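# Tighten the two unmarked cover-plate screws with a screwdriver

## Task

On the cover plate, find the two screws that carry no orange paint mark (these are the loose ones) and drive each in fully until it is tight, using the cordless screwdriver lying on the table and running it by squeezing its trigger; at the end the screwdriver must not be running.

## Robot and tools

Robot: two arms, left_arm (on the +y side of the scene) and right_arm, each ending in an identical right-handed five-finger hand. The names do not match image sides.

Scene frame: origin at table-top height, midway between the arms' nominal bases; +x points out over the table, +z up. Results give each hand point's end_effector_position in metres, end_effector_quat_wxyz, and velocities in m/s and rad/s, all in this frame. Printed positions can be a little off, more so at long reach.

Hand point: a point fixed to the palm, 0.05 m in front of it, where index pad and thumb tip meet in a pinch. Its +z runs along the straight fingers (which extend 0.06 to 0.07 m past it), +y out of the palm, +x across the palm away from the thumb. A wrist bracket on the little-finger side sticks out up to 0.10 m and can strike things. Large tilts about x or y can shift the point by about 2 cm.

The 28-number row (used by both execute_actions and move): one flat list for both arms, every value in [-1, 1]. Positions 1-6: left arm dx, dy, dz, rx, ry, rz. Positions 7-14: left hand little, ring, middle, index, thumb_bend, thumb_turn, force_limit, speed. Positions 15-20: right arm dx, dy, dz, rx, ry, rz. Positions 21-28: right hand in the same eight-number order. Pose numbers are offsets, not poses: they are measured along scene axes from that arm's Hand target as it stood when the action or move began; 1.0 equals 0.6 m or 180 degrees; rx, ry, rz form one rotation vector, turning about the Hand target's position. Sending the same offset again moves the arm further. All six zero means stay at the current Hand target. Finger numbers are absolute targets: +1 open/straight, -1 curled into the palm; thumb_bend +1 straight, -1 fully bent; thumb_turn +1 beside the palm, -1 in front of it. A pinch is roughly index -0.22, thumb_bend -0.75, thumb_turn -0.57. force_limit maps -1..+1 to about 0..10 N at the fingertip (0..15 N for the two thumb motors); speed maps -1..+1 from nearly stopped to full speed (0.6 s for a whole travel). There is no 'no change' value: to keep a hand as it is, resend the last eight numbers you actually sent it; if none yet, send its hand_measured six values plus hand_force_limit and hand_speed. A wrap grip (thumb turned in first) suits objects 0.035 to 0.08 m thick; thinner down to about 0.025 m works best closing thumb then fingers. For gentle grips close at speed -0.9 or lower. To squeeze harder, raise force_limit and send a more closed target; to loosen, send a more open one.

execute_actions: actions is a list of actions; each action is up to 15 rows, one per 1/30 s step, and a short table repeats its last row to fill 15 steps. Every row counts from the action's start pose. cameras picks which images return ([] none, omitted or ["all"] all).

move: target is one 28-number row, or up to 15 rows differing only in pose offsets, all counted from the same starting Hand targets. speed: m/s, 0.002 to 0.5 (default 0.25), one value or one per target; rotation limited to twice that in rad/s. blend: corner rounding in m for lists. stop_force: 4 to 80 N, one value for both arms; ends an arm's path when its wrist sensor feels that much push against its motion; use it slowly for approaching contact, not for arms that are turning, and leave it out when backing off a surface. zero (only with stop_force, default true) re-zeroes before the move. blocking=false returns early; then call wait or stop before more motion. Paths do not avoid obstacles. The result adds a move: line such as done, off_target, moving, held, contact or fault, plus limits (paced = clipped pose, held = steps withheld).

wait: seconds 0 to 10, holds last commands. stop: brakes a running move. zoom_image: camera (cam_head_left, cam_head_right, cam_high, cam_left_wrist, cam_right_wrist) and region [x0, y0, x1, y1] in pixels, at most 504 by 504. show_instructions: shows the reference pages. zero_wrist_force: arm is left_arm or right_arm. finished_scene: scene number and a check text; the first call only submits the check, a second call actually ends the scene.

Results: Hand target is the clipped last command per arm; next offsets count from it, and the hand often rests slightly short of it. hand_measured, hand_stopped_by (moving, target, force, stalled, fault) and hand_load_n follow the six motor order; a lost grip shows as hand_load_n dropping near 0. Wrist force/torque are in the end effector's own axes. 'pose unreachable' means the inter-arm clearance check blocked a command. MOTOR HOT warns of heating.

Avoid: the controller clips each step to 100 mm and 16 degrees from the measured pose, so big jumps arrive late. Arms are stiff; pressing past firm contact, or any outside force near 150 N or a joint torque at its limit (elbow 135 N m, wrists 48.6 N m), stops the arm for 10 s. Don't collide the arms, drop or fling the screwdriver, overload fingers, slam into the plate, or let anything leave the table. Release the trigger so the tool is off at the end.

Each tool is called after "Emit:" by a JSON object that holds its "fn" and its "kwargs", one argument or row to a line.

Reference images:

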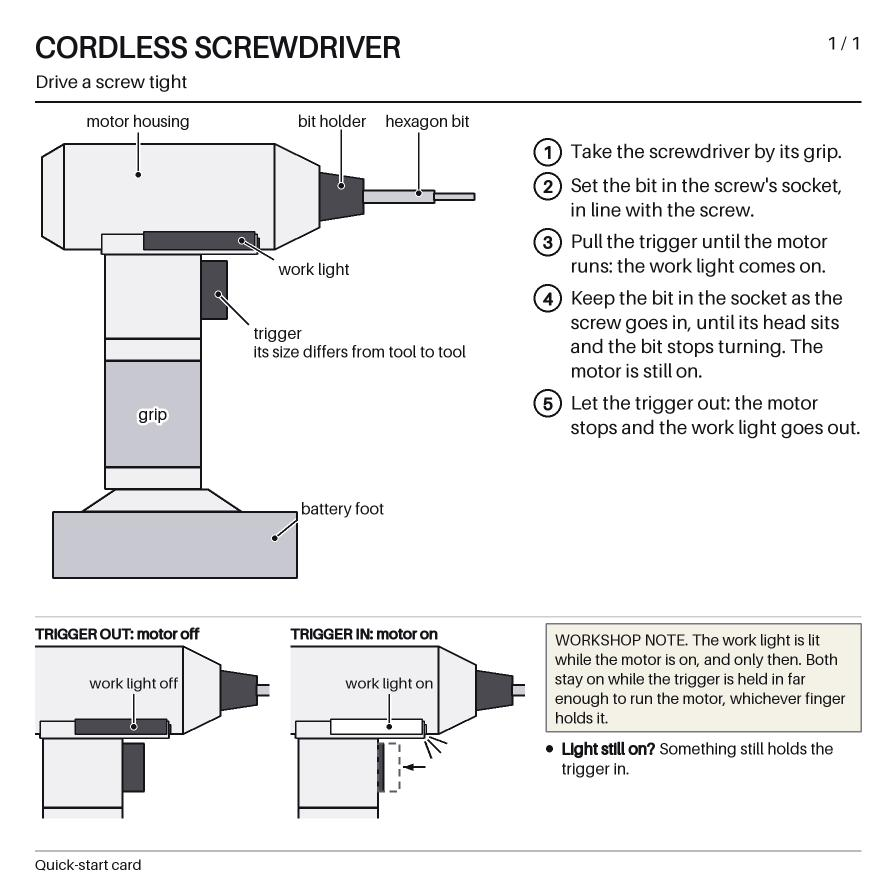

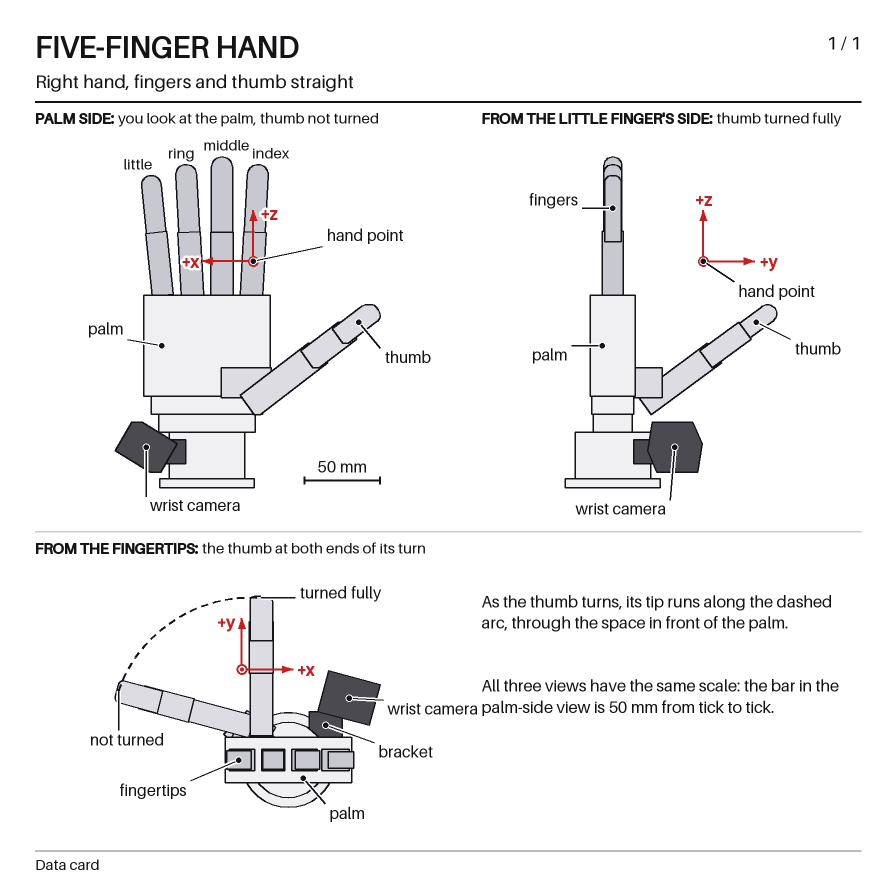

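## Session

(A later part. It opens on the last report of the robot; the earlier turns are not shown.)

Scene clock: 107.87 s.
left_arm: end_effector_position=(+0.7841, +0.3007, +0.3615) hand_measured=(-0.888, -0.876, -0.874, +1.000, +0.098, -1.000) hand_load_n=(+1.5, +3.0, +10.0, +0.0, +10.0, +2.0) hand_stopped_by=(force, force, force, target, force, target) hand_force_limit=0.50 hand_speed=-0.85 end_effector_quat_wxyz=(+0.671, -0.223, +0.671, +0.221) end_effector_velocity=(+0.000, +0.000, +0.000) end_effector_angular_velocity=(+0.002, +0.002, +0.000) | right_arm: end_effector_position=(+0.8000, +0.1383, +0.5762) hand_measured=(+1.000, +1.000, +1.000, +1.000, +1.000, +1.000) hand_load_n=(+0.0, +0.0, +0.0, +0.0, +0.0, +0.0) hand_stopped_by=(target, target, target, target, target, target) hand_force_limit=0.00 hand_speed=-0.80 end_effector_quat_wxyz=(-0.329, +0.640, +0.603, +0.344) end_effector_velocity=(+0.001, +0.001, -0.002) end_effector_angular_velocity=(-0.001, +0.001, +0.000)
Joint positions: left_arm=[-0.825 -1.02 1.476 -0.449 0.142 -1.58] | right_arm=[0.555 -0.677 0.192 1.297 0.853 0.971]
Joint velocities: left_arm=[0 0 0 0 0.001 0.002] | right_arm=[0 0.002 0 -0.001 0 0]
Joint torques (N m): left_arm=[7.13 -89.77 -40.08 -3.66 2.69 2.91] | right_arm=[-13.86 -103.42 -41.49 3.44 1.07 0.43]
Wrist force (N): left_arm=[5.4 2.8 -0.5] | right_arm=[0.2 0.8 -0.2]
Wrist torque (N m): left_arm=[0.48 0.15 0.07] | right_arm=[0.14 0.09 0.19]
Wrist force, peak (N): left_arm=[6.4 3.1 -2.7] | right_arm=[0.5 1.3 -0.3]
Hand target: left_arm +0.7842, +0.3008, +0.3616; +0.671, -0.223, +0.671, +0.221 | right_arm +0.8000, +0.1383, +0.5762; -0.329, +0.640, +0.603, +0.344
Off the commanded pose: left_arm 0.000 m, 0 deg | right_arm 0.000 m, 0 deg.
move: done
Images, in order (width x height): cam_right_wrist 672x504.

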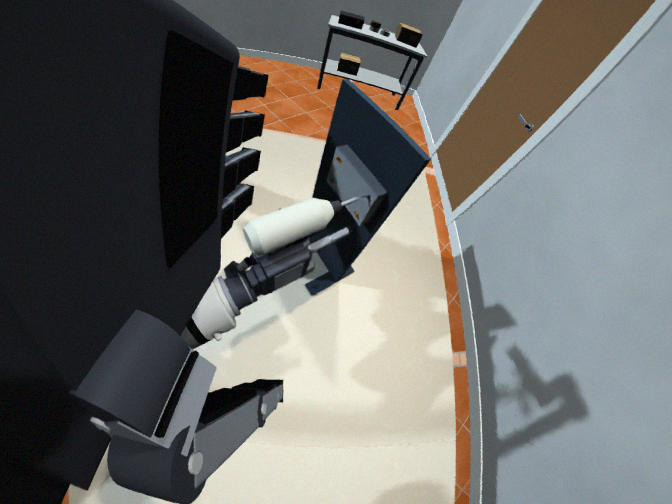

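Emit:
{"fn": "move", "kwargs": {
  "target": [0.00135,-0.0019,0.001,0,0,0,-0.98,-0.98,-0.98,1,-0.98,-1,0.5,-0.85,0,0,0,0,0,0,1,1,1,1,1,1,0,-0.8],
  "speed": 0.02,
  "cameras": ["cam_right_wrist"]
}}

Emit:
{"fn": "zoom_image", "kwargs": {
  "camera": "cam_right_wrist",
  "region": [358, 188, 374, 200]
}}

Emit:
{"fn": "move", "kwargs": {
  "target": [0,0,0,0,0,0,-0.98,-0.98,-0.98,1,-0.98,-1,0.5,-0.85,-0.012,-0.1,-0.245,0.18,0,0,1,1,1,1,1,1,0,-0.8],
  "cameras": ["cam_right_wrist"]
}}

Emit:
{"fn": "zoom_image", "kwargs": {
  "camera": "cam_right_wrist",
  "region": [364, 184, 380, 196]
}}

Scene clock: 109.10 s.
left_arm: end_effector_position=(+0.7851, +0.2996, +0.3622) hand_measured=(-0.888, -0.876, -0.874, +1.000, +0.098, -1.000) hand_load_n=(+1.5, +3.0, +10.0, +0.0, +10.5, +2.0) hand_stopped_by=(force, force, force, target, force, target) hand_force_limit=0.50 hand_speed=-0.85 end_effector_quat_wxyz=(+0.671, -0.223, +0.671, +0.221) end_effector_velocity=(+0.000, +0.000, +0.000) end_effector_angular_velocity=(+0.000, +0.000, +0.001) | right_arm: end_effector_position=(+0.8000, +0.1383, +0.5762) hand_measured=(+1.000, +1.000, +1.000, +1.000, +1.000, +1.000) hand_load_n=(+0.0, +0.0, +0.0, +0.0, +0.0, +0.0) hand_stopped_by=(target, target, target, target, target, target) hand_force_limit=0.00 hand_speed=-0.80 end_effector_quat_wxyz=(-0.329, +0.640, +0.603, +0.344) end_effector_velocity=(+0.001, +0.000, -0.001) end_effector_angular_velocity=(+0.000, +0.000, +0.000)
Joint positions: left_arm=[-0.825 -1.018 1.472 -0.447 0.141 -1.579] | right_arm=[0.555 -0.677 0.192 1.297 0.853 0.971]
Joint velocities: left_arm=[0 0 0 0.001 -0.001 -0.001] | right_arm=[0 0.001 0 -0.001 0 0]
Joint torques (N m): left_arm=[-15.15 -67.85 -49.4 2.61 -2.27 0.48] | right_arm=[-13.05 -99.52 -41.13 3.96 1.13 -0.53]
Wrist force (N): left_arm=[5.4 2.5 -0.3] | right_arm=[0.0 0.5 -0.6]
Wrist torque (N m): left_arm=[0.42 0.14 0.06] | right_arm=[0.13 0.14 0.17]
Wrist force, peak (N): left_arm=[5.7 2.9 -0.7] | right_arm=[0.3 1.0 -0.6]
Hand target: left_arm +0.7850, +0.2996, +0.3622; +0.671, -0.223, +0.671, +0.221 | right_arm +0.8000, +0.1383, +0.5762; -0.329, +0.640, +0.603, +0.344
Off the commanded pose: left_arm 0.000 m, 0 deg | right_arm 0.000 m, 0 deg.
move: done
Images, in order (width x height): cam_right_wrist 672x504.

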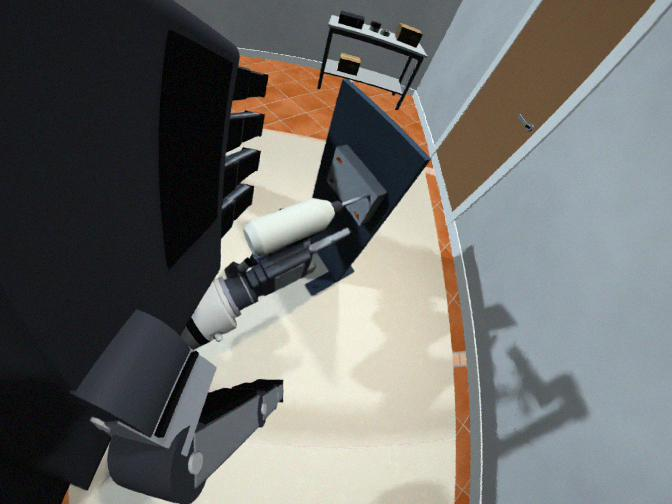

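Scaled by 31.500 from the camera's 672x504 image, which has a finer 960x720 frame.

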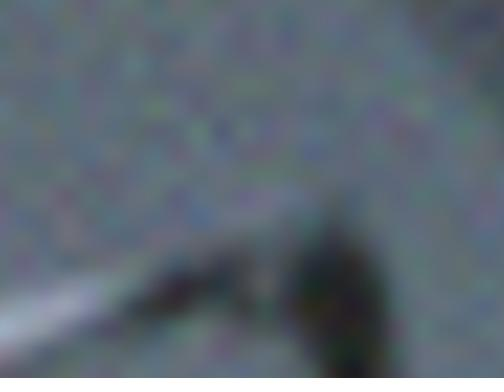

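Scene clock: 110.77 s.
left_arm: end_effector_position=(+0.7850, +0.2996, +0.3622) hand_measured=(-0.888, -0.876, -0.874, +1.000, +0.098, -1.000) hand_load_n=(+1.5, +3.0, +10.0, +0.0, +10.0, +2.0) hand_stopped_by=(force, force, force, target, force, target) hand_force_limit=0.50 hand_speed=-0.85 end_effector_quat_wxyz=(+0.671, -0.223, +0.671, +0.221) end_effector_velocity=(+0.000, +0.000, +0.000) end_effector_angular_velocity=(+0.000, +0.000, +0.001) | right_arm: end_effector_position=(+0.7926, +0.0782, +0.4290) hand_measured=(+1.000, +1.000, +1.000, +1.000, +1.000, +1.000) hand_load_n=(+0.0, +0.0, +0.0, +0.0, +0.0, +0.0) hand_stopped_by=(target, target, target, target, target, target) hand_force_limit=0.00 hand_speed=-0.80 end_effector_quat_wxyz=(-0.494, +0.523, +0.483, +0.499) end_effector_velocity=(+0.000, +0.001, -0.001) end_effector_angular_velocity=(+0.001, -0.001, +0.001)
Joint positions: left_arm=[-0.825 -1.018 1.472 -0.447 0.141 -1.579] | right_arm=[0.439 -1.137 1.405 -0.243 0.544 1.584]
Joint velocities: left_arm=[0 0 0 0 -0.001 0] | right_arm=[0.001 0.001 0.001 -0.004 0 0.001]
Joint torques (N m): left_arm=[-14.05 -77.73 -29.29 1.07 -2.15 -2.41] | right_arm=[14.48 -74.85 -34.56 -3.07 -1.48 1.64]
Wrist force (N): left_arm=[5.8 2.7 -0.6] | right_arm=[0.0 0.5 -1.3]
Wrist torque (N m): left_arm=[0.47 0.10 0.09] | right_arm=[0.12 0.27 0.19]
Wrist force, peak (N): left_arm=[5.8 2.7 -0.5] | right_arm=[-2.1 0.1 -1.7]
Hand target: left_arm +0.7850, +0.2996, +0.3622; +0.671, -0.223, +0.671, +0.221 | right_arm +0.7925, +0.0782, +0.4289; +0.494, -0.523, -0.483, -0.499
Off the commanded pose: left_arm 0.000 m, 0 deg | right_arm 0.000 m, 0 deg.
move: done
Images, in order (width x height): cam_right_wrist 672x504.

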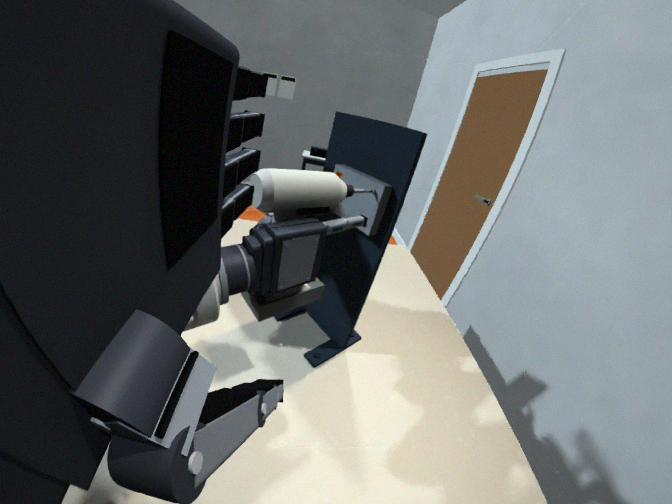

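Scaled by 31.500 from the camera's 672x504 image, which has a finer 960x720 frame.

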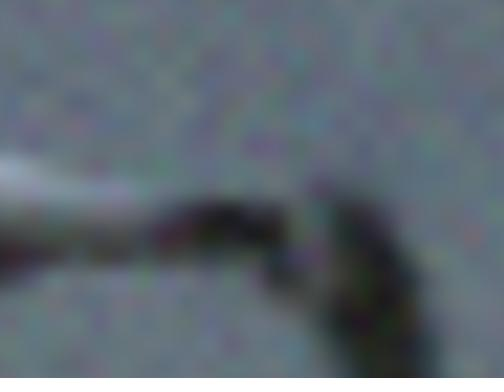

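Emit:
{"fn": "move", "kwargs": {
  "target": [0.0137,0.0094,0,0,0,0,-0.98,-0.98,-0.98,1,-0.98,-1,0.5,-0.85,0,0,0,0,0,0,1,1,1,1,1,1,0,-0.8],
  "speed": 0.006,
  "stop_force": 4,
  "cameras": ["cam_right_wrist"]
}}

Emit:
{"fn": "zoom_image", "kwargs": {
  "camera": "cam_right_wrist",
  "region": [364, 184, 380, 196]
}}

Scene clock: 112.63 s.
left_arm: end_effector_position=(+0.7873, +0.3011, +0.3622) hand_measured=(-0.888, -0.876, -0.874, +1.000, +0.098, -1.000) hand_load_n=(+1.0, +2.5, +9.5, +0.0, +10.5, +1.5) hand_stopped_by=(force, force, force, target, force, target) hand_force_limit=0.50 hand_speed=-0.85 end_effector_quat_wxyz=(+0.671, -0.223, +0.671, +0.221) end_effector_velocity=(+0.000, -0.001, +0.000) end_effector_angular_velocity=(-0.001, +0.000, -0.001) | right_arm: end_effector_position=(+0.7925, +0.0782, +0.4289) hand_measured=(+1.000, +1.000, +1.000, +1.000, +1.000, +1.000) hand_load_n=(+0.0, +0.0, +0.0, +0.0, -0.5, +0.0) hand_stopped_by=(target, target, target, target, target, target) hand_force_limit=0.00 hand_speed=-0.80 end_effector_quat_wxyz=(-0.494, +0.523, +0.483, +0.499) end_effector_velocity=(+0.000, +0.000, +0.000) end_effector_angular_velocity=(+0.000, +0.001, +0.000)
Joint positions: left_arm=[-0.822 -1.017 1.47 -0.447 0.145 -1.579] | right_arm=[0.439 -1.137 1.405 -0.243 0.544 1.584]
Joint velocities: left_arm=[-0.001 0 0 0 0 -0.001] | right_arm=[0 0 0 0.001 0 0]
Joint torques (N m): left_arm=[-11.88 -98.38 -30.88 -3.39 -2.45 -0.36] | right_arm=[14.13 -72.13 -43.93 0.72 -1.14 -0.47]
Wrist force (N): left_arm=[6.4 2.2 -2.5] | right_arm=[-0.1 0.4 -0.9]
Wrist torque (N m): left_arm=[0.57 0.15 0.12] | right_arm=[0.09 0.27 0.18]
Wrist force, peak (N): left_arm=[8.5 1.8 -9.9] | right_arm=[-0.1 0.5 -1.2]
Hand target: left_arm +0.7873, +0.3011, +0.3622; +0.671, -0.223, +0.671, +0.221 | right_arm +0.7925, +0.0782, +0.4289; +0.494, -0.523, -0.483, -0.499
Off the commanded pose: left_arm 0.007 m, 0 deg | right_arm 0.000 m, 0 deg.
move: contact (left_arm)
Images, in order (width x height): cam_right_wrist 672x504.

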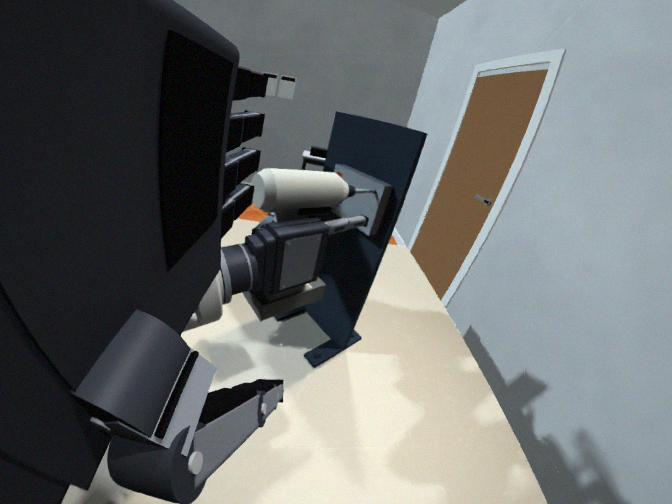

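Scaled by 31.500 from the camera's 672x504 image, which has a finer 960x720 frame.

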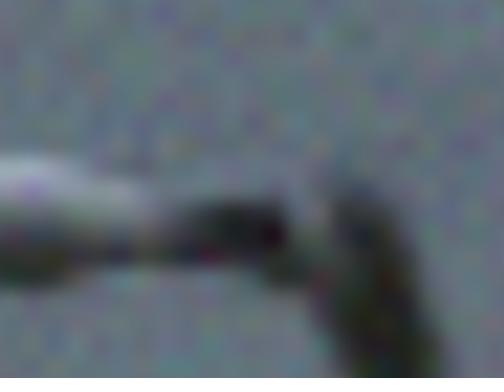

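Emit:
{"fn": "move", "kwargs": {
  "target": [0.0003,-0.0004,-0.0025,0,0,0,-0.98,-0.98,-0.98,1,-0.98,-1,0.5,-0.85,0,0,0,0,0,0,1,1,1,1,1,1,0,-0.8],
  "speed": 0.003,
  "stop_force": 4,
  "cameras": []
}}

Emit:
{"fn": "move", "kwargs": {
  "target": [0.0069,0.0047,0,0,0,0,-0.98,-0.98,-0.98,1,-0.98,-1,0.5,-0.85,0,0,0,0,0,0,1,1,1,1,1,1,0,-0.8],
  "speed": 0.006,
  "stop_force": 4,
  "cameras": []
}}

Scene clock: 114.17 s.
left_arm: end_effector_position=(+0.7874, +0.3009, +0.3606) hand_measured=(-0.888, -0.876, -0.874, +1.000, +0.098, -1.000) hand_load_n=(+2.5, +3.5, +9.5, +0.0, +10.5, +1.5) hand_stopped_by=(force, force, force, target, force, target) hand_force_limit=0.50 hand_speed=-0.85 end_effector_quat_wxyz=(+0.671, -0.223, +0.671, +0.221) end_effector_velocity=(+0.000, +0.000, +0.000) end_effector_angular_velocity=(-0.002, -0.001, +0.000) | right_arm: end_effector_position=(+0.7925, +0.0782, +0.4289) hand_measured=(+1.000, +1.000, +1.000, +1.000, +1.000, +1.000) hand_load_n=(-0.5, +0.0, +0.0, +0.0, +0.0, +0.0) hand_stopped_by=(target, target, target, target, target, target) hand_force_limit=0.00 hand_speed=-0.80 end_effector_quat_wxyz=(-0.494, +0.523, +0.483, +0.499) end_effector_velocity=(+0.000, +0.000, +0.001) end_effector_angular_velocity=(+0.000, -0.001, +0.000)
Joint positions: left_arm=[-0.822 -1.015 1.47 -0.449 0.145 -1.579] | right_arm=[0.439 -1.137 1.405 -0.243 0.544 1.584]
Joint velocities: left_arm=[0 0 0 0 0 -0.002] | right_arm=[0 -0.001 0 0 0 0]
Joint torques (N m): left_arm=[-14.49 -66.1 -30.01 -2.36 -2.13 -0.12] | right_arm=[13.02 -72.11 -45.61 0.77 -1.21 -0.63]
Wrist force (N): left_arm=[4.2 2.5 -2.3] | right_arm=[-0.1 0.6 -0.9]
Wrist torque (N m): left_arm=[0.54 -0.11 0.05] | right_arm=[0.12 0.28 0.19]
Wrist force, peak (N): left_arm=[6.6 2.2 -2.8] | right_arm=[-0.3 0.5 -1.0]
Hand target: left_arm +0.7874, +0.3009, +0.3607; +0.671, -0.223, +0.671, +0.221 | right_arm +0.7925, +0.0782, +0.4289; +0.494, -0.523, -0.483, -0.499
Off the commanded pose: left_arm 0.000 m, 0 deg | right_arm 0.000 m, 0 deg.
move: done
No camera images: "cameras" was empty.

Scene clock: 115.60 s.
left_arm: end_effector_position=(+0.7880, +0.3013, +0.3605) hand_measured=(-0.888, -0.876, -0.874, +1.000, +0.098, -1.000) hand_load_n=(+3.0, +3.5, +9.5, +0.0, +10.5, +1.5) hand_stopped_by=(force, force, force, target, force, target) hand_force_limit=0.50 hand_speed=-0.85 end_effector_quat_wxyz=(+0.671, -0.223, +0.671, +0.221) end_effector_velocity=(+0.000, +0.001, +0.000) end_effector_angular_velocity=(-0.001, -0.001, +0.002) | right_arm: end_effector_position=(+0.7925, +0.0782, +0.4289) hand_measured=(+1.000, +1.000, +1.000, +1.000, +1.000, +1.000) hand_load_n=(+0.0, +0.5, +0.0, +0.0, +0.0, +0.0) hand_stopped_by=(target, target, target, target, target, target) hand_force_limit=0.00 hand_speed=-0.80 end_effector_quat_wxyz=(-0.494, +0.523, +0.483, +0.499) end_effector_velocity=(+0.000, +0.000, +0.001) end_effector_angular_velocity=(+0.001, -0.002, +0.000)
Joint positions: left_arm=[-0.821 -1.015 1.47 -0.449 0.145 -1.579] | right_arm=[0.439 -1.137 1.405 -0.243 0.544 1.584]
Joint velocities: left_arm=[0.001 0 0 0 -0.001 -0.001] | right_arm=[0 -0.001 0 -0.001 0 0]
Joint torques (N m): left_arm=[-7.86 -98.35 -29.98 -3.34 -2.32 -1.83] | right_arm=[13.23 -73.14 -44.36 0.48 -0.97 -0.65]
Wrist force (N): left_arm=[4.7 2.7 -3.6] | right_arm=[-0.1 0.1 -0.6]
Wrist torque (N m): left_arm=[0.57 -0.03 0.04] | right_arm=[0.04 0.27 0.17]
Wrist force, peak (N): left_arm=[7.6 2.8 -11.9] | right_arm=[0.3 0.5 -1.3]
Hand target: left_arm +0.7880, +0.3013, +0.3605; +0.671, -0.223, +0.671, +0.221 | right_arm +0.7925, +0.0782, +0.4289; +0.494, -0.523, -0.483, -0.499
Off the commanded pose: left_arm 0.004 m, 0 deg | right_arm 0.000 m, 0 deg.
move: contact (left_arm)
No camera images: "cameras" was empty.

Emit:
{"fn": "zoom_image", "kwargs": {
  "camera": "cam_right_wrist",
  "region": [364, 184, 380, 196]
}}

Emit:
{"fn": "wait", "kwargs": {
  "seconds": 0,
  "cameras": ["cam_right_wrist"]
}}

Emit:
{"fn": "zoom_image", "kwargs": {
  "camera": "cam_right_wrist",
  "region": [364, 184, 380, 196]
}}

Emit:
{"fn": "move", "kwargs": {
  "target": [0,0,0,0,0,0,-0.98,-0.98,-0.98,1,-0.98,-1,0.5,-0.85,0.012,0.1,0.245,-0.18,0,0,1,1,1,1,1,1,0,-0.8],
  "cameras": ["cam_right_wrist"]
}}

Emit:
{"fn": "zoom_image", "kwargs": {
  "camera": "cam_right_wrist",
  "region": [358, 188, 374, 200]
}}

Scaled by 31.500 from the camera's 672x504 image, which has a finer 960x720 frame.

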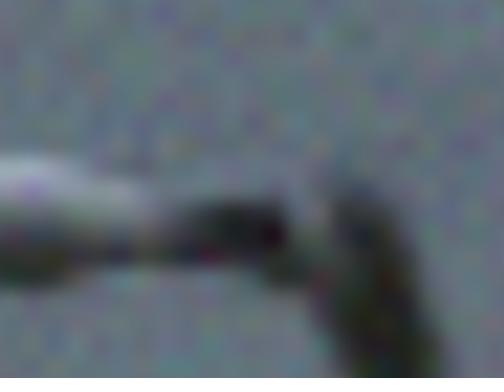

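Scene clock: 115.83 s.
left_arm: end_effector_position=(+0.7880, +0.3013, +0.3605) hand_measured=(-0.888, -0.876, -0.874, +1.000, +0.098, -1.000) hand_load_n=(+3.5, +3.5, +9.5, +0.0, +10.5, +1.5) hand_stopped_by=(force, force, force, target, force, target) hand_force_limit=0.50 hand_speed=-0.85 end_effector_quat_wxyz=(+0.671, -0.223, +0.671, +0.221) end_effector_velocity=(+0.000, +0.000, +0.000) end_effector_angular_velocity=(+0.000, +0.000, +0.000) | right_arm: end_effector_position=(+0.7925, +0.0782, +0.4289) hand_measured=(+1.000, +1.000, +1.000, +1.000, +1.000, +1.000) hand_load_n=(+0.0, +0.0, +0.0, +0.0, +0.0, +0.0) hand_stopped_by=(target, target, target, target, target, target) hand_force_limit=0.00 hand_speed=-0.80 end_effector_quat_wxyz=(-0.494, +0.523, +0.483, +0.499) end_effector_velocity=(+0.000, +0.000, +0.000) end_effector_angular_velocity=(+0.000, -0.001, +0.000)
Joint positions: left_arm=[-0.821 -1.015 1.47 -0.449 0.145 -1.579] | right_arm=[0.439 -1.137 1.405 -0.243 0.544 1.584]
Joint velocities: left_arm=[0 0 0 0 0 -0.001] | right_arm=[0 0 0 -0.001 0 0]
Joint torques (N m): left_arm=[-11.4 -97.2 -29.24 -3.52 -2.59 -2.49] | right_arm=[14.04 -72.61 -44.73 0.49 -0.9 -0.69]
Wrist force (N): left_arm=[4.5 2.6 -3.8] | right_arm=[0.0 0.8 -1.0]
Wrist torque (N m): left_arm=[0.56 -0.01 0.04] | right_arm=[0.16 0.26 0.20]
Wrist force, peak (N): left_arm=[4.6 2.8 -4.1] | right_arm=[0.0 0.8 -1.0]
Hand target: left_arm +0.7880, +0.3013, +0.3605; +0.671, -0.223, +0.671, +0.221 | right_arm +0.7925, +0.0782, +0.4289; +0.494, -0.523, -0.483, -0.499
Off the commanded pose: left_arm 0.004 m, 0 deg | right_arm 0.000 m, 0 deg.
Images, in order (width x height): cam_right_wrist 672x504.

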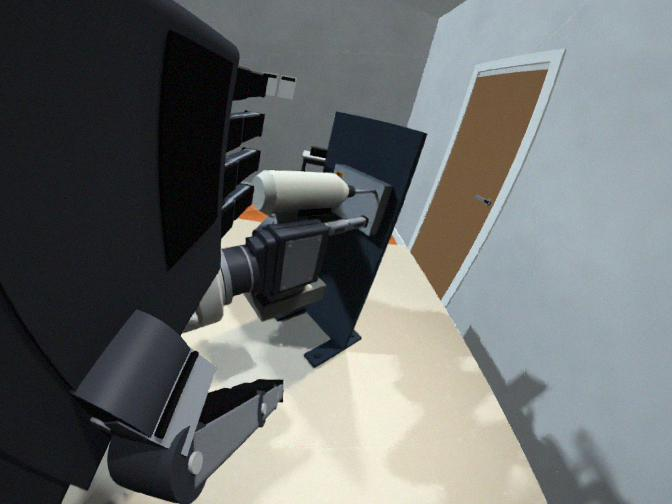

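Scaled by 31.500 from the camera's 672x504 image, which has a finer 960x720 frame.

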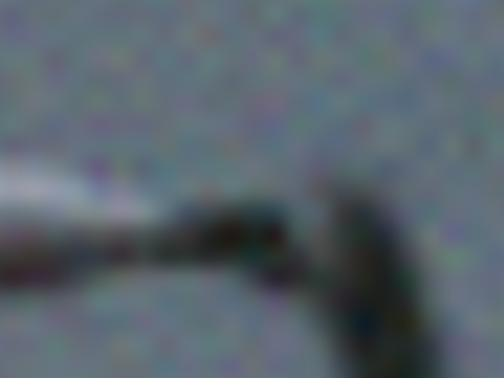

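Scene clock: 117.57 s.
left_arm: end_effector_position=(+0.7880, +0.3013, +0.3605) hand_measured=(-0.888, -0.876, -0.874, +1.000, +0.098, -1.000) hand_load_n=(+3.5, +3.5, +9.5, +0.0, +11.0, +1.5) hand_stopped_by=(force, force, force, target, force, target) hand_force_limit=0.50 hand_speed=-0.85 end_effector_quat_wxyz=(+0.671, -0.223, +0.671, +0.221) end_effector_velocity=(+0.000, +0.000, +0.001) end_effector_angular_velocity=(-0.001, -0.001, +0.000) | right_arm: end_effector_position=(+0.7999, +0.1384, +0.5761) hand_measured=(+1.000, +1.000, +1.000, +1.000, +1.000, +1.000) hand_load_n=(+0.0, +0.0, -0.5, +0.0, +0.0, +0.0) hand_stopped_by=(target, target, target, target, target, target) hand_force_limit=0.00 hand_speed=-0.80 end_effector_quat_wxyz=(-0.329, +0.640, +0.603, +0.344) end_effector_velocity=(+0.000, +0.000, +0.000) end_effector_angular_velocity=(+0.000, -0.001, +0.000)
Joint positions: left_arm=[-0.821 -1.015 1.47 -0.449 0.145 -1.579] | right_arm=[0.555 -0.678 0.194 1.296 0.853 0.971]
Joint velocities: left_arm=[0 -0.001 0 0.001 0 -0.001] | right_arm=[0 -0.001 0.003 -0.002 0 0]
Joint torques (N m): left_arm=[-9.82 -98.27 -33.04 -2.42 -1.6 -2.64] | right_arm=[-12.49 -116.25 -29.36 -0.97 1.23 -0.94]
Wrist force (N): left_arm=[4.8 2.1 -3.3] | right_arm=[0.2 0.5 -0.7]
Wrist torque (N m): left_arm=[0.45 -0.05 0.03] | right_arm=[0.13 0.12 0.18]
Wrist force, peak (N): left_arm=[5.1 2.9 -3.4] | right_arm=[-2.1 0.6 -1.5]
Hand target: left_arm +0.7880, +0.3013, +0.3605; +0.671, -0.223, +0.671, +0.221 | right_arm +0.8000, +0.1384, +0.5761; -0.329, +0.640, +0.603, +0.344
Off the commanded pose: left_arm 0.000 m, 0 deg | right_arm 0.000 m, 0 deg.
move: done
Images, in order (width x height): cam_right_wrist 672x504.

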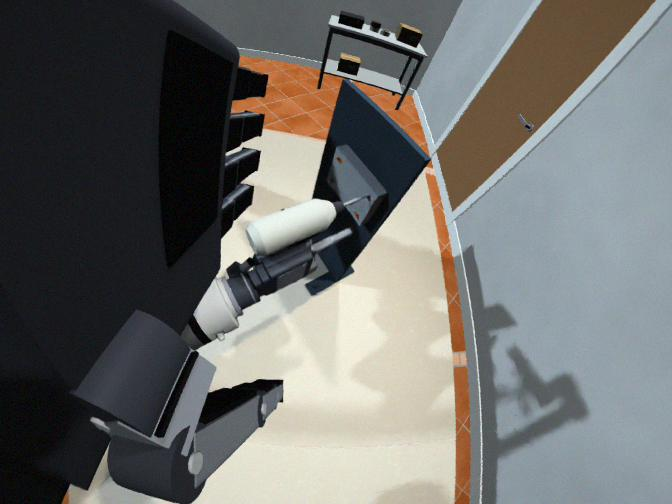

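Scaled by 31.500 from the camera's 672x504 image, which has a finer 960x720 frame.

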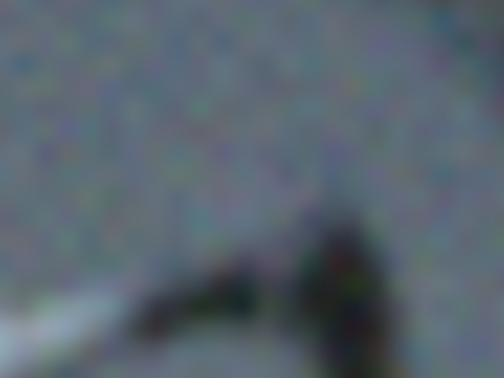

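Emit:
{"fn": "move", "kwargs": {
  "target": [0,0,0,0,0,0,-0.98,-0.98,-0.98,0.5,-0.98,-1,0.5,-0.5,-0.012,-0.1,-0.245,0.18,0,0,1,1,1,1,1,1,0,-0.8],
  "cameras": ["cam_right_wrist","cam_left_wrist"]
}}

Scene clock: 119.50 s.
left_arm: end_effector_position=(+0.7880, +0.3013, +0.3605) hand_measured=(-0.888, -0.876, -0.874, +0.500, +0.098, -1.000) hand_load_n=(+3.5, +3.5, +9.5, +0.0, +10.5, +1.5) hand_stopped_by=(force, force, force, target, force, target) hand_force_limit=0.50 hand_speed=-0.50 end_effector_quat_wxyz=(+0.671, -0.223, +0.671, +0.221) end_effector_velocity=(+0.000, +0.001, +0.000) end_effector_angular_velocity=(+0.000, +0.000, +0.001) | right_arm: end_effector_position=(+0.7925, +0.0783, +0.4290) hand_measured=(+1.000, +1.000, +1.000, +1.000, +1.000, +1.000) hand_load_n=(+0.0, +0.0, +0.0, +0.0, +0.0, +0.0) hand_stopped_by=(target, target, target, target, target, target) hand_force_limit=0.00 hand_speed=-0.80 end_effector_quat_wxyz=(-0.494, +0.523, +0.483, +0.499) end_effector_velocity=(+0.000, +0.001, -0.001) end_effector_angular_velocity=(+0.002, -0.001, +0.001)
Joint positions: left_arm=[-0.821 -1.015 1.47 -0.449 0.145 -1.579] | right_arm=[0.439 -1.137 1.405 -0.243 0.545 1.584]
Joint velocities: left_arm=[0.001 0 0 0 0 0] | right_arm=[0.001 0 0.002 -0.006 -0.001 0.002]
Joint torques (N m): left_arm=[-8.46 -99.55 -36.84 -1.48 -1.81 -2.2] | right_arm=[15.93 -74.81 -35.3 -4.28 -1.37 1.76]
Wrist force (N): left_arm=[4.3 2.9 -3.5] | right_arm=[-0.1 0.4 -0.8]
Wrist torque (N m): left_arm=[0.59 0.02 0.03] | right_arm=[0.09 0.26 0.19]
Wrist force, peak (N): left_arm=[4.9 3.1 -3.6] | right_arm=[-1.9 0.5 -1.7]
Hand target: left_arm +0.7880, +0.3013, +0.3605; +0.671, -0.223, +0.671, +0.221 | right_arm +0.7924, +0.0783, +0.4289; +0.494, -0.523, -0.483, -0.499
Off the commanded pose: left_arm 0.000 m, 0 deg | right_arm 0.000 m, 0 deg.
move: done
Images, in order (width x height): cam_left_wrist 672x504, cam_right_wrist 672x504.

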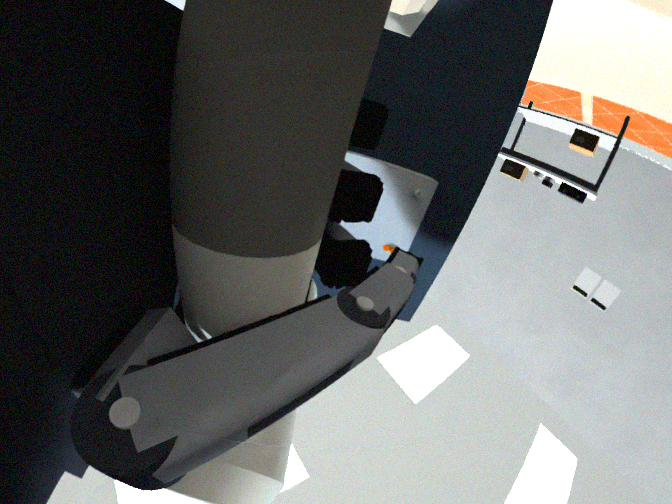

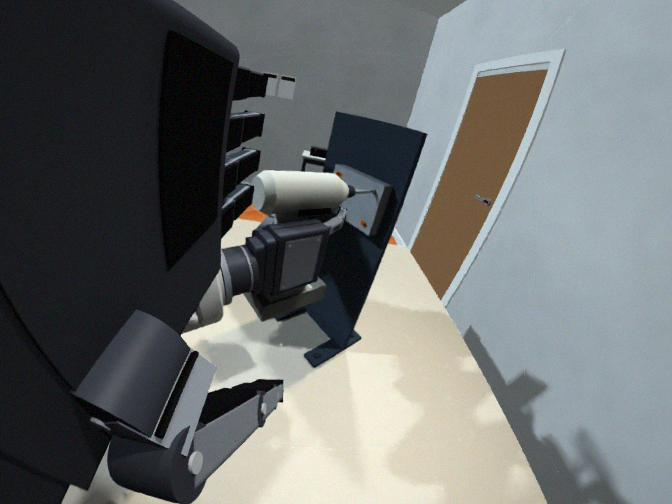

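Close index further in steps.

Emit:
{"fn": "move", "kwargs": {
  "target": [0,0,0,0,0,0,-0.98,-0.98,-0.98,0.1,-0.98,-1,0.5,-0.5,0,0,0,0,0,0,1,1,1,1,1,1,0,-0.8],
  "cameras": ["cam_right_wrist"]
}}

Emit:
{"fn": "zoom_image", "kwargs": {
  "camera": "cam_right_wrist",
  "region": [230, 140, 410, 275]
}}

Scene clock: 120.33 s.
left_arm: end_effector_position=(+0.7880, +0.3013, +0.3605) hand_measured=(-0.888, -0.876, -0.874, +0.100, +0.098, -1.000) hand_load_n=(+3.5, +3.5, +9.5, +0.0, +11.0, +1.5) hand_stopped_by=(force, force, force, target, force, target) hand_force_limit=0.50 hand_speed=-0.50 end_effector_quat_wxyz=(+0.671, -0.223, +0.671, +0.221) end_effector_velocity=(+0.000, +0.000, +0.000) end_effector_angular_velocity=(+0.000, +0.000, -0.001) | right_arm: end_effector_position=(+0.7924, +0.0783, +0.4289) hand_measured=(+1.000, +1.000, +1.000, +1.000, +1.000, +1.000) hand_load_n=(+0.0, +0.0, +0.0, +0.0, +0.0, +0.0) hand_stopped_by=(target, target, target, target, target, target) hand_force_limit=0.00 hand_speed=-0.80 end_effector_quat_wxyz=(-0.494, +0.523, +0.483, +0.499) end_effector_velocity=(+0.000, +0.000, +0.001) end_effector_angular_velocity=(+0.001, -0.001, +0.000)
Joint positions: left_arm=[-0.821 -1.015 1.47 -0.449 0.145 -1.579] | right_arm=[0.439 -1.137 1.405 -0.243 0.545 1.584]
Joint velocities: left_arm=[-0.001 -0.001 0 0.001 0 0.001] | right_arm=[0 -0.001 0 0 0 0]
Joint torques (N m): left_arm=[-9.7 -99.98 -37.08 -1.07 -1.74 -1.55] | right_arm=[15.02 -72.88 -37.34 -2.62 -1.41 1.36]
Wrist force (N): left_arm=[5.0 2.5 -3.4] | right_arm=[-0.1 0.6 -0.8]
Wrist torque (N m): left_arm=[0.53 -0.10 0.06] | right_arm=[0.11 0.26 0.19]
Wrist force, peak (N): left_arm=[4.9 2.7 -3.9] | right_arm=[0.0 0.9 -1.1]
Hand target: left_arm +0.7880, +0.3013, +0.3605; +0.671, -0.223, +0.671, +0.221 | right_arm +0.7924, +0.0783, +0.4289; +0.494, -0.523, -0.483, -0.499
Off the commanded pose: left_arm 0.000 m, 0 deg | right_arm 0.000 m, 0 deg.
move: done
Images, in order (width x height): cam_right_wrist 672x504.

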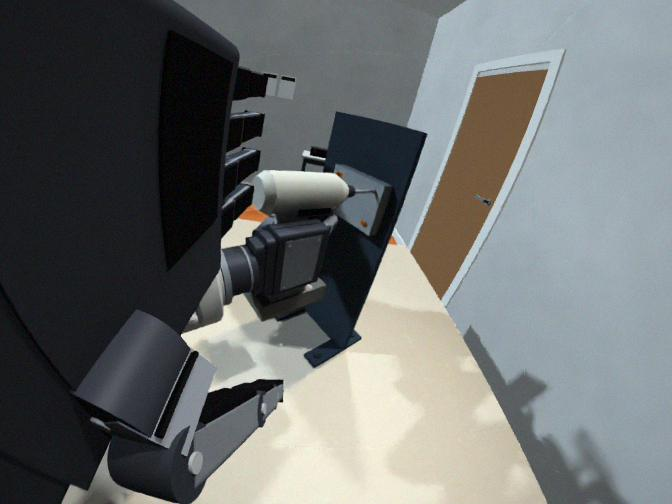

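Scaled by 2.800 from the camera's 672x504 image, which has a finer 960x720 frame.

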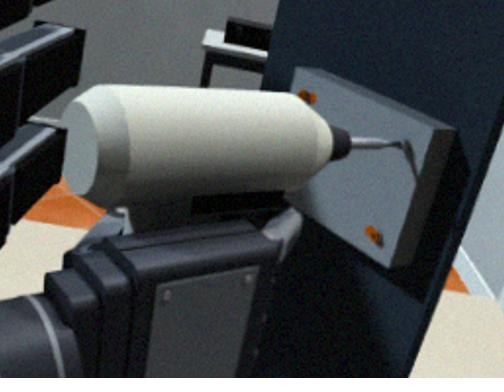

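Emit:
{"fn": "move", "kwargs": {
  "target": [0,0,0,0,0,0,-0.98,-0.98,-0.98,-0.15,-0.98,-1,0.5,-0.5,0,0,0,0,0,0,1,1,1,1,1,1,0,-0.8],
  "cameras": ["cam_right_wrist"]
}}

Emit:
{"fn": "zoom_image", "kwargs": {
  "camera": "cam_right_wrist",
  "region": [230, 140, 410, 275]
}}

Scene clock: 121.13 s.
left_arm: end_effector_position=(+0.7880, +0.3013, +0.3605) hand_measured=(-0.888, -0.876, -0.874, -0.150, +0.098, -1.000) hand_load_n=(+3.5, +3.5, +10.0, +0.0, +10.5, +1.5) hand_stopped_by=(force, force, force, target, force, target) hand_force_limit=0.50 hand_speed=-0.50 end_effector_quat_wxyz=(+0.671, -0.223, +0.671, +0.221) end_effector_velocity=(+0.000, +0.000, -0.001) end_effector_angular_velocity=(+0.001, +0.001, -0.001) | right_arm: end_effector_position=(+0.7924, +0.0783, +0.4289) hand_measured=(+1.000, +1.000, +1.000, +1.000, +1.000, +1.000) hand_load_n=(+0.0, +0.0, +0.0, +0.0, +0.5, +0.0) hand_stopped_by=(target, target, target, target, target, target) hand_force_limit=0.00 hand_speed=-0.80 end_effector_quat_wxyz=(-0.494, +0.523, +0.483, +0.499) end_effector_velocity=(+0.000, +0.000, +0.001) end_effector_angular_velocity=(+0.000, -0.001, +0.000)
Joint positions: left_arm=[-0.821 -1.015 1.47 -0.449 0.145 -1.579] | right_arm=[0.439 -1.137 1.405 -0.243 0.545 1.584]
Joint velocities: left_arm=[0 0.001 0 0 0.001 0] | right_arm=[0 -0.001 0 0 0 0]
Joint torques (N m): left_arm=[-10.12 -99.49 -38 -0.19 -1.77 -2.56] | right_arm=[15.25 -72.6 -39.62 -0.71 -1.12 0.41]
Wrist force (N): left_arm=[4.6 2.2 -3.7] | right_arm=[0.3 0.6 -0.9]
Wrist torque (N m): left_arm=[0.51 -0.03 0.03] | right_arm=[0.12 0.21 0.21]
Wrist force, peak (N): left_arm=[5.0 2.9 -3.6] | right_arm=[-0.1 0.4 -1.2]
Hand target: left_arm +0.7880, +0.3013, +0.3605; +0.671, -0.223, +0.671, +0.221 | right_arm +0.7924, +0.0783, +0.4289; +0.494, -0.523, -0.483, -0.499
Off the commanded pose: left_arm 0.000 m, 0 deg | right_arm 0.000 m, 0 deg.
move: done
Images, in order (width x height): cam_right_wrist 672x504.

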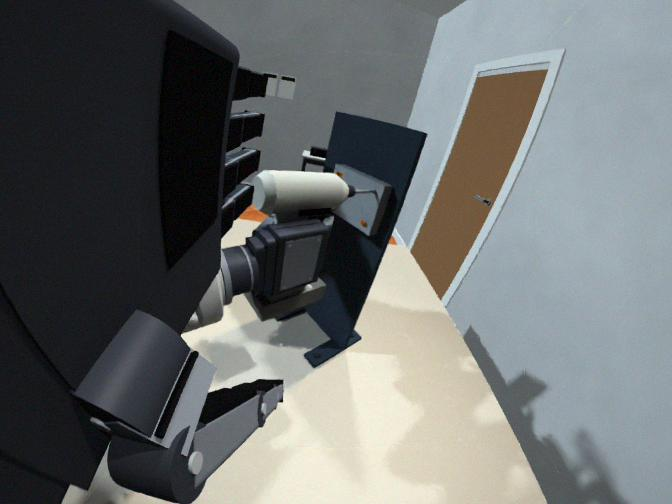

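Scaled by 2.800 from the camera's 672x504 image, which has a finer 960x720 frame.

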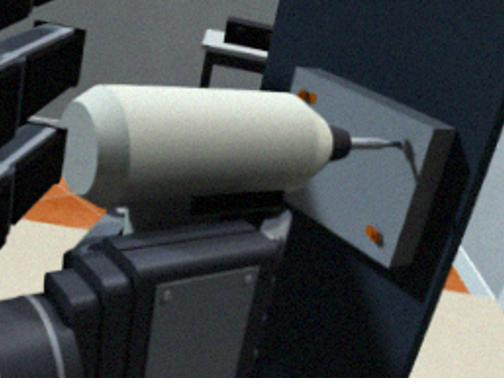

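Emit:
{"fn": "move", "kwargs": {
  "target": [0,0,0,0,0,0,-0.98,-0.98,-0.98,-0.35,-0.98,-1,0.5,-0.5,0,0,0,0,0,0,1,1,1,1,1,1,0,-0.8],
  "cameras": ["cam_right_wrist"]
}}

Emit:
{"fn": "zoom_image", "kwargs": {
  "camera": "cam_right_wrist",
  "region": [230, 140, 410, 275]
}}

Scene clock: 121.93 s.
left_arm: end_effector_position=(+0.7880, +0.3013, +0.3605) hand_measured=(-0.888, -0.876, -0.874, -0.350, +0.098, -1.000) hand_load_n=(+3.0, +3.5, +9.5, +0.0, +11.0, +1.5) hand_stopped_by=(force, force, force, target, force, target) hand_force_limit=0.50 hand_speed=-0.50 end_effector_quat_wxyz=(+0.671, -0.223, +0.671, +0.221) end_effector_velocity=(+0.000, +0.001, +0.000) end_effector_angular_velocity=(+0.001, +0.001, +0.001) | right_arm: end_effector_position=(+0.7924, +0.0783, +0.4289) hand_measured=(+1.000, +1.000, +1.000, +1.000, +1.000, +1.000) hand_load_n=(+0.0, +0.0, +0.0, +0.0, +0.0, +0.0) hand_stopped_by=(target, target, target, target, target, target) hand_force_limit=0.00 hand_speed=-0.80 end_effector_quat_wxyz=(-0.494, +0.523, +0.483, +0.499) end_effector_velocity=(+0.000, +0.000, +0.000) end_effector_angular_velocity=(+0.000, -0.001, +0.000)
Joint positions: left_arm=[-0.821 -1.015 1.47 -0.449 0.145 -1.579] | right_arm=[0.439 -1.137 1.405 -0.243 0.545 1.584]
Joint velocities: left_arm=[0.001 0 0 0.001 0 0] | right_arm=[0 0 0 -0.001 0 0]
Joint torques (N m): left_arm=[-7.86 -96.04 -40.91 0.19 -2.09 -2.31] | right_arm=[13.63 -71.66 -41.8 0.77 -1.11 -0.42]
Wrist force (N): left_arm=[4.6 2.8 -3.7] | right_arm=[0.0 0.7 -0.5]
Wrist torque (N m): left_arm=[0.59 -0.02 0.04] | right_arm=[0.11 0.24 0.20]
Wrist force, peak (N): left_arm=[4.9 3.1 -3.8] | right_arm=[0.4 0.8 -0.9]
Hand target: left_arm +0.7880, +0.3013, +0.3605; +0.671, -0.223, +0.671, +0.221 | right_arm +0.7924, +0.0783, +0.4289; +0.494, -0.523, -0.483, -0.499
Off the commanded pose: left_arm 0.000 m, 0 deg | right_arm 0.000 m, 0 deg.
move: done
Images, in order (width x height): cam_right_wrist 672x504.

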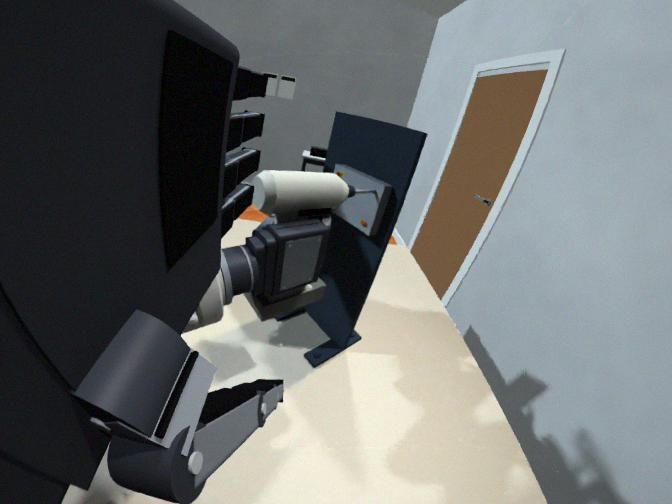

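Scaled by 2.800 from the camera's 672x504 image, which has a finer 960x720 frame.

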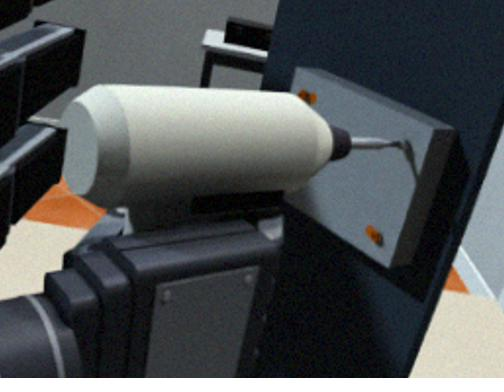

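Emit:
{"fn": "move", "kwargs": {
  "target": [0,0,0,0,0,0,-0.98,-0.98,-0.98,-0.55,-0.98,-1,0.5,-0.5,0,0,0,0,0,0,1,1,1,1,1,1,0,-0.8],
  "cameras": ["cam_right_wrist"]
}}

Emit:
{"fn": "zoom_image", "kwargs": {
  "camera": "cam_right_wrist",
  "region": [230, 140, 410, 275]
}}

Scene clock: 122.73 s.
left_arm: end_effector_position=(+0.7880, +0.3013, +0.3605) hand_measured=(-0.888, -0.876, -0.874, -0.550, +0.098, -1.000) hand_load_n=(+3.0, +3.5, +9.5, +0.0, +10.5, +1.5) hand_stopped_by=(force, force, force, target, force, target) hand_force_limit=0.50 hand_speed=-0.50 end_effector_quat_wxyz=(+0.671, -0.223, +0.671, +0.221) end_effector_velocity=(+0.000, +0.000, +0.000) end_effector_angular_velocity=(-0.001, -0.001, +0.000) | right_arm: end_effector_position=(+0.7924, +0.0783, +0.4289) hand_measured=(+1.000, +1.000, +1.000, +1.000, +1.000, +1.000) hand_load_n=(+0.0, +0.0, +0.0, +0.0, +0.0, +0.0) hand_stopped_by=(target, target, target, target, target, target) hand_force_limit=0.00 hand_speed=-0.80 end_effector_quat_wxyz=(-0.494, +0.523, +0.483, +0.499) end_effector_velocity=(-0.001, +0.000, +0.001) end_effector_angular_velocity=(+0.000, +0.000, +0.000)
Joint positions: left_arm=[-0.821 -1.015 1.47 -0.449 0.145 -1.579] | right_arm=[0.439 -1.137 1.405 -0.243 0.545 1.584]
Joint velocities: left_arm=[0 0 0 -0.001 0 -0.001] | right_arm=[0 -0.001 0 0.001 0 0]
Joint torques (N m): left_arm=[-6.34 -93.07 -42.79 0.46 -1.5 -2.37] | right_arm=[13.4 -72.76 -44.56 0.7 -0.98 -0.33]
Wrist force (N): left_arm=[5.1 2.5 -3.5] | right_arm=[0.2 0.5 -0.7]
Wrist torque (N m): left_arm=[0.52 -0.11 0.07] | right_arm=[0.10 0.22 0.21]
Wrist force, peak (N): left_arm=[4.9 2.9 -3.8] | right_arm=[0.1 0.3 -1.2]
Hand target: left_arm +0.7880, +0.3013, +0.3605; +0.671, -0.223, +0.671, +0.221 | right_arm +0.7924, +0.0783, +0.4289; +0.494, -0.523, -0.483, -0.499
Off the commanded pose: left_arm 0.000 m, 0 deg | right_arm 0.000 m, 0 deg.
move: done
Images, in order (width x height): cam_right_wrist 672x504.

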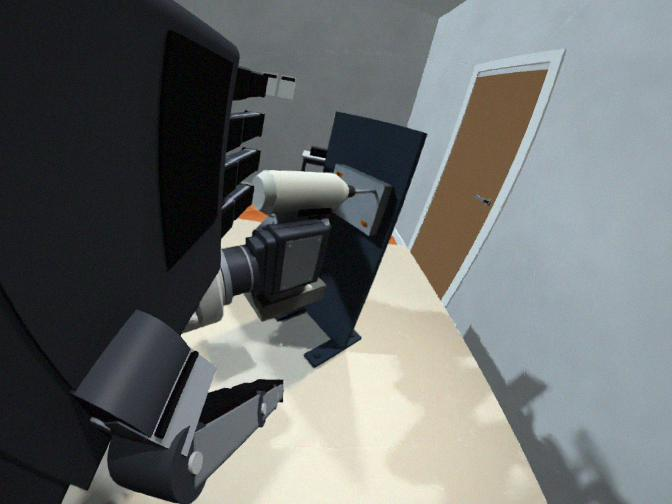

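Scaled by 2.800 from the camera's 672x504 image, which has a finer 960x720 frame.

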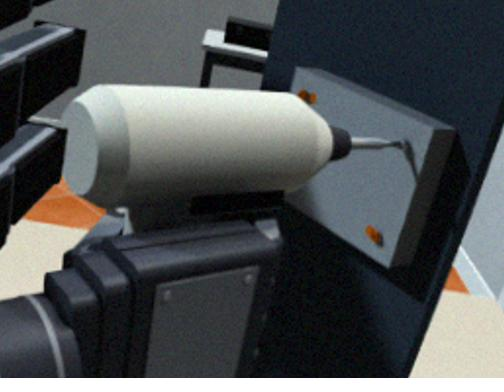

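Emit:
{"fn": "move", "kwargs": {
  "target": [0,0,0,0,0,0,-0.98,-0.98,-0.98,-0.75,-0.98,-1,0.5,-0.6,0,0,0,0,0,0,1,1,1,1,1,1,0,-0.8],
  "cameras": ["cam_right_wrist"]
}}

Emit:
{"fn": "zoom_image", "kwargs": {
  "camera": "cam_right_wrist",
  "region": [230, 140, 410, 275]
}}

Scene clock: 123.53 s.
left_arm: end_effector_position=(+0.7880, +0.3013, +0.3605) hand_measured=(-0.888, -0.876, -0.874, -0.748, +0.098, -1.000) hand_load_n=(+3.0, +3.5, +9.5, +5.0, +11.0, +1.5) hand_stopped_by=(force, force, force, target, force, target) hand_force_limit=0.50 hand_speed=-0.60 end_effector_quat_wxyz=(+0.671, -0.223, +0.671, +0.221) end_effector_velocity=(+0.000, +0.001, +0.000) end_effector_angular_velocity=(-0.001, -0.001, +0.002) | right_arm: end_effector_position=(+0.7924, +0.0783, +0.4289) hand_measured=(+1.000, +1.000, +1.000, +1.000, +1.000, +1.000) hand_load_n=(-0.5, +0.0, +0.0, +0.0, -0.5, -0.5) hand_stopped_by=(target, target, target, target, target, target) hand_force_limit=0.00 hand_speed=-0.80 end_effector_quat_wxyz=(-0.494, +0.523, +0.483, +0.499) end_effector_velocity=(+0.000, +0.000, -0.001) end_effector_angular_velocity=(-0.001, +0.002, +0.000)
Joint positions: left_arm=[-0.821 -1.015 1.47 -0.449 0.145 -1.579] | right_arm=[0.439 -1.137 1.405 -0.243 0.545 1.584]
Joint velocities: left_arm=[0.001 0 0 -0.001 0 0] | right_arm=[0 0.001 0 0.001 0 0]
Joint torques (N m): left_arm=[-7.54 -97.8 -43.91 1.25 -1.67 -2.44] | right_arm=[13.4 -72.2 -45.62 0.8 -0.83 -0.48]
Wrist force (N): left_arm=[4.7 3.2 -2.5] | right_arm=[-0.2 0.4 -1.0]
Wrist torque (N m): left_arm=[0.43 0.02 0.01] | right_arm=[0.11 0.29 0.18]
Wrist force, peak (N): left_arm=[5.1 3.5 -2.9] | right_arm=[0.3 0.7 -1.2]
Hand target: left_arm +0.7880, +0.3013, +0.3605; +0.671, -0.223, +0.671, +0.221 | right_arm +0.7924, +0.0783, +0.4289; +0.494, -0.523, -0.483, -0.499
Off the commanded pose: left_arm 0.000 m, 0 deg | right_arm 0.000 m, 0 deg.
move: done
Images, in order (width x height): cam_right_wrist 672x504.

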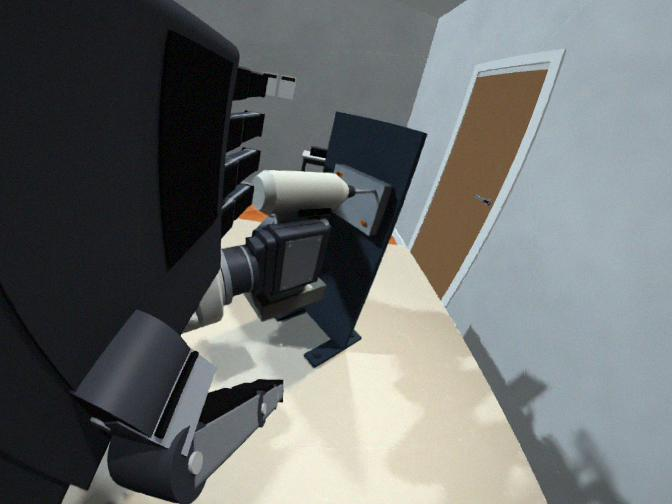

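Scaled by 2.800 from the camera's 672x504 image, which has a finer 960x720 frame.

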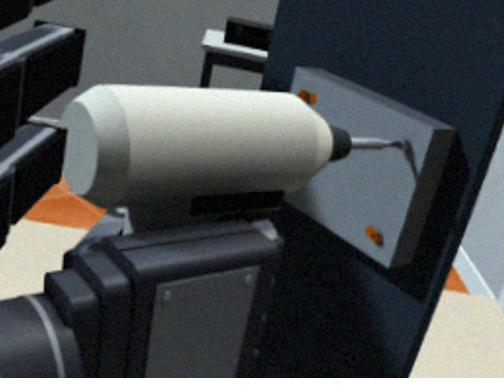

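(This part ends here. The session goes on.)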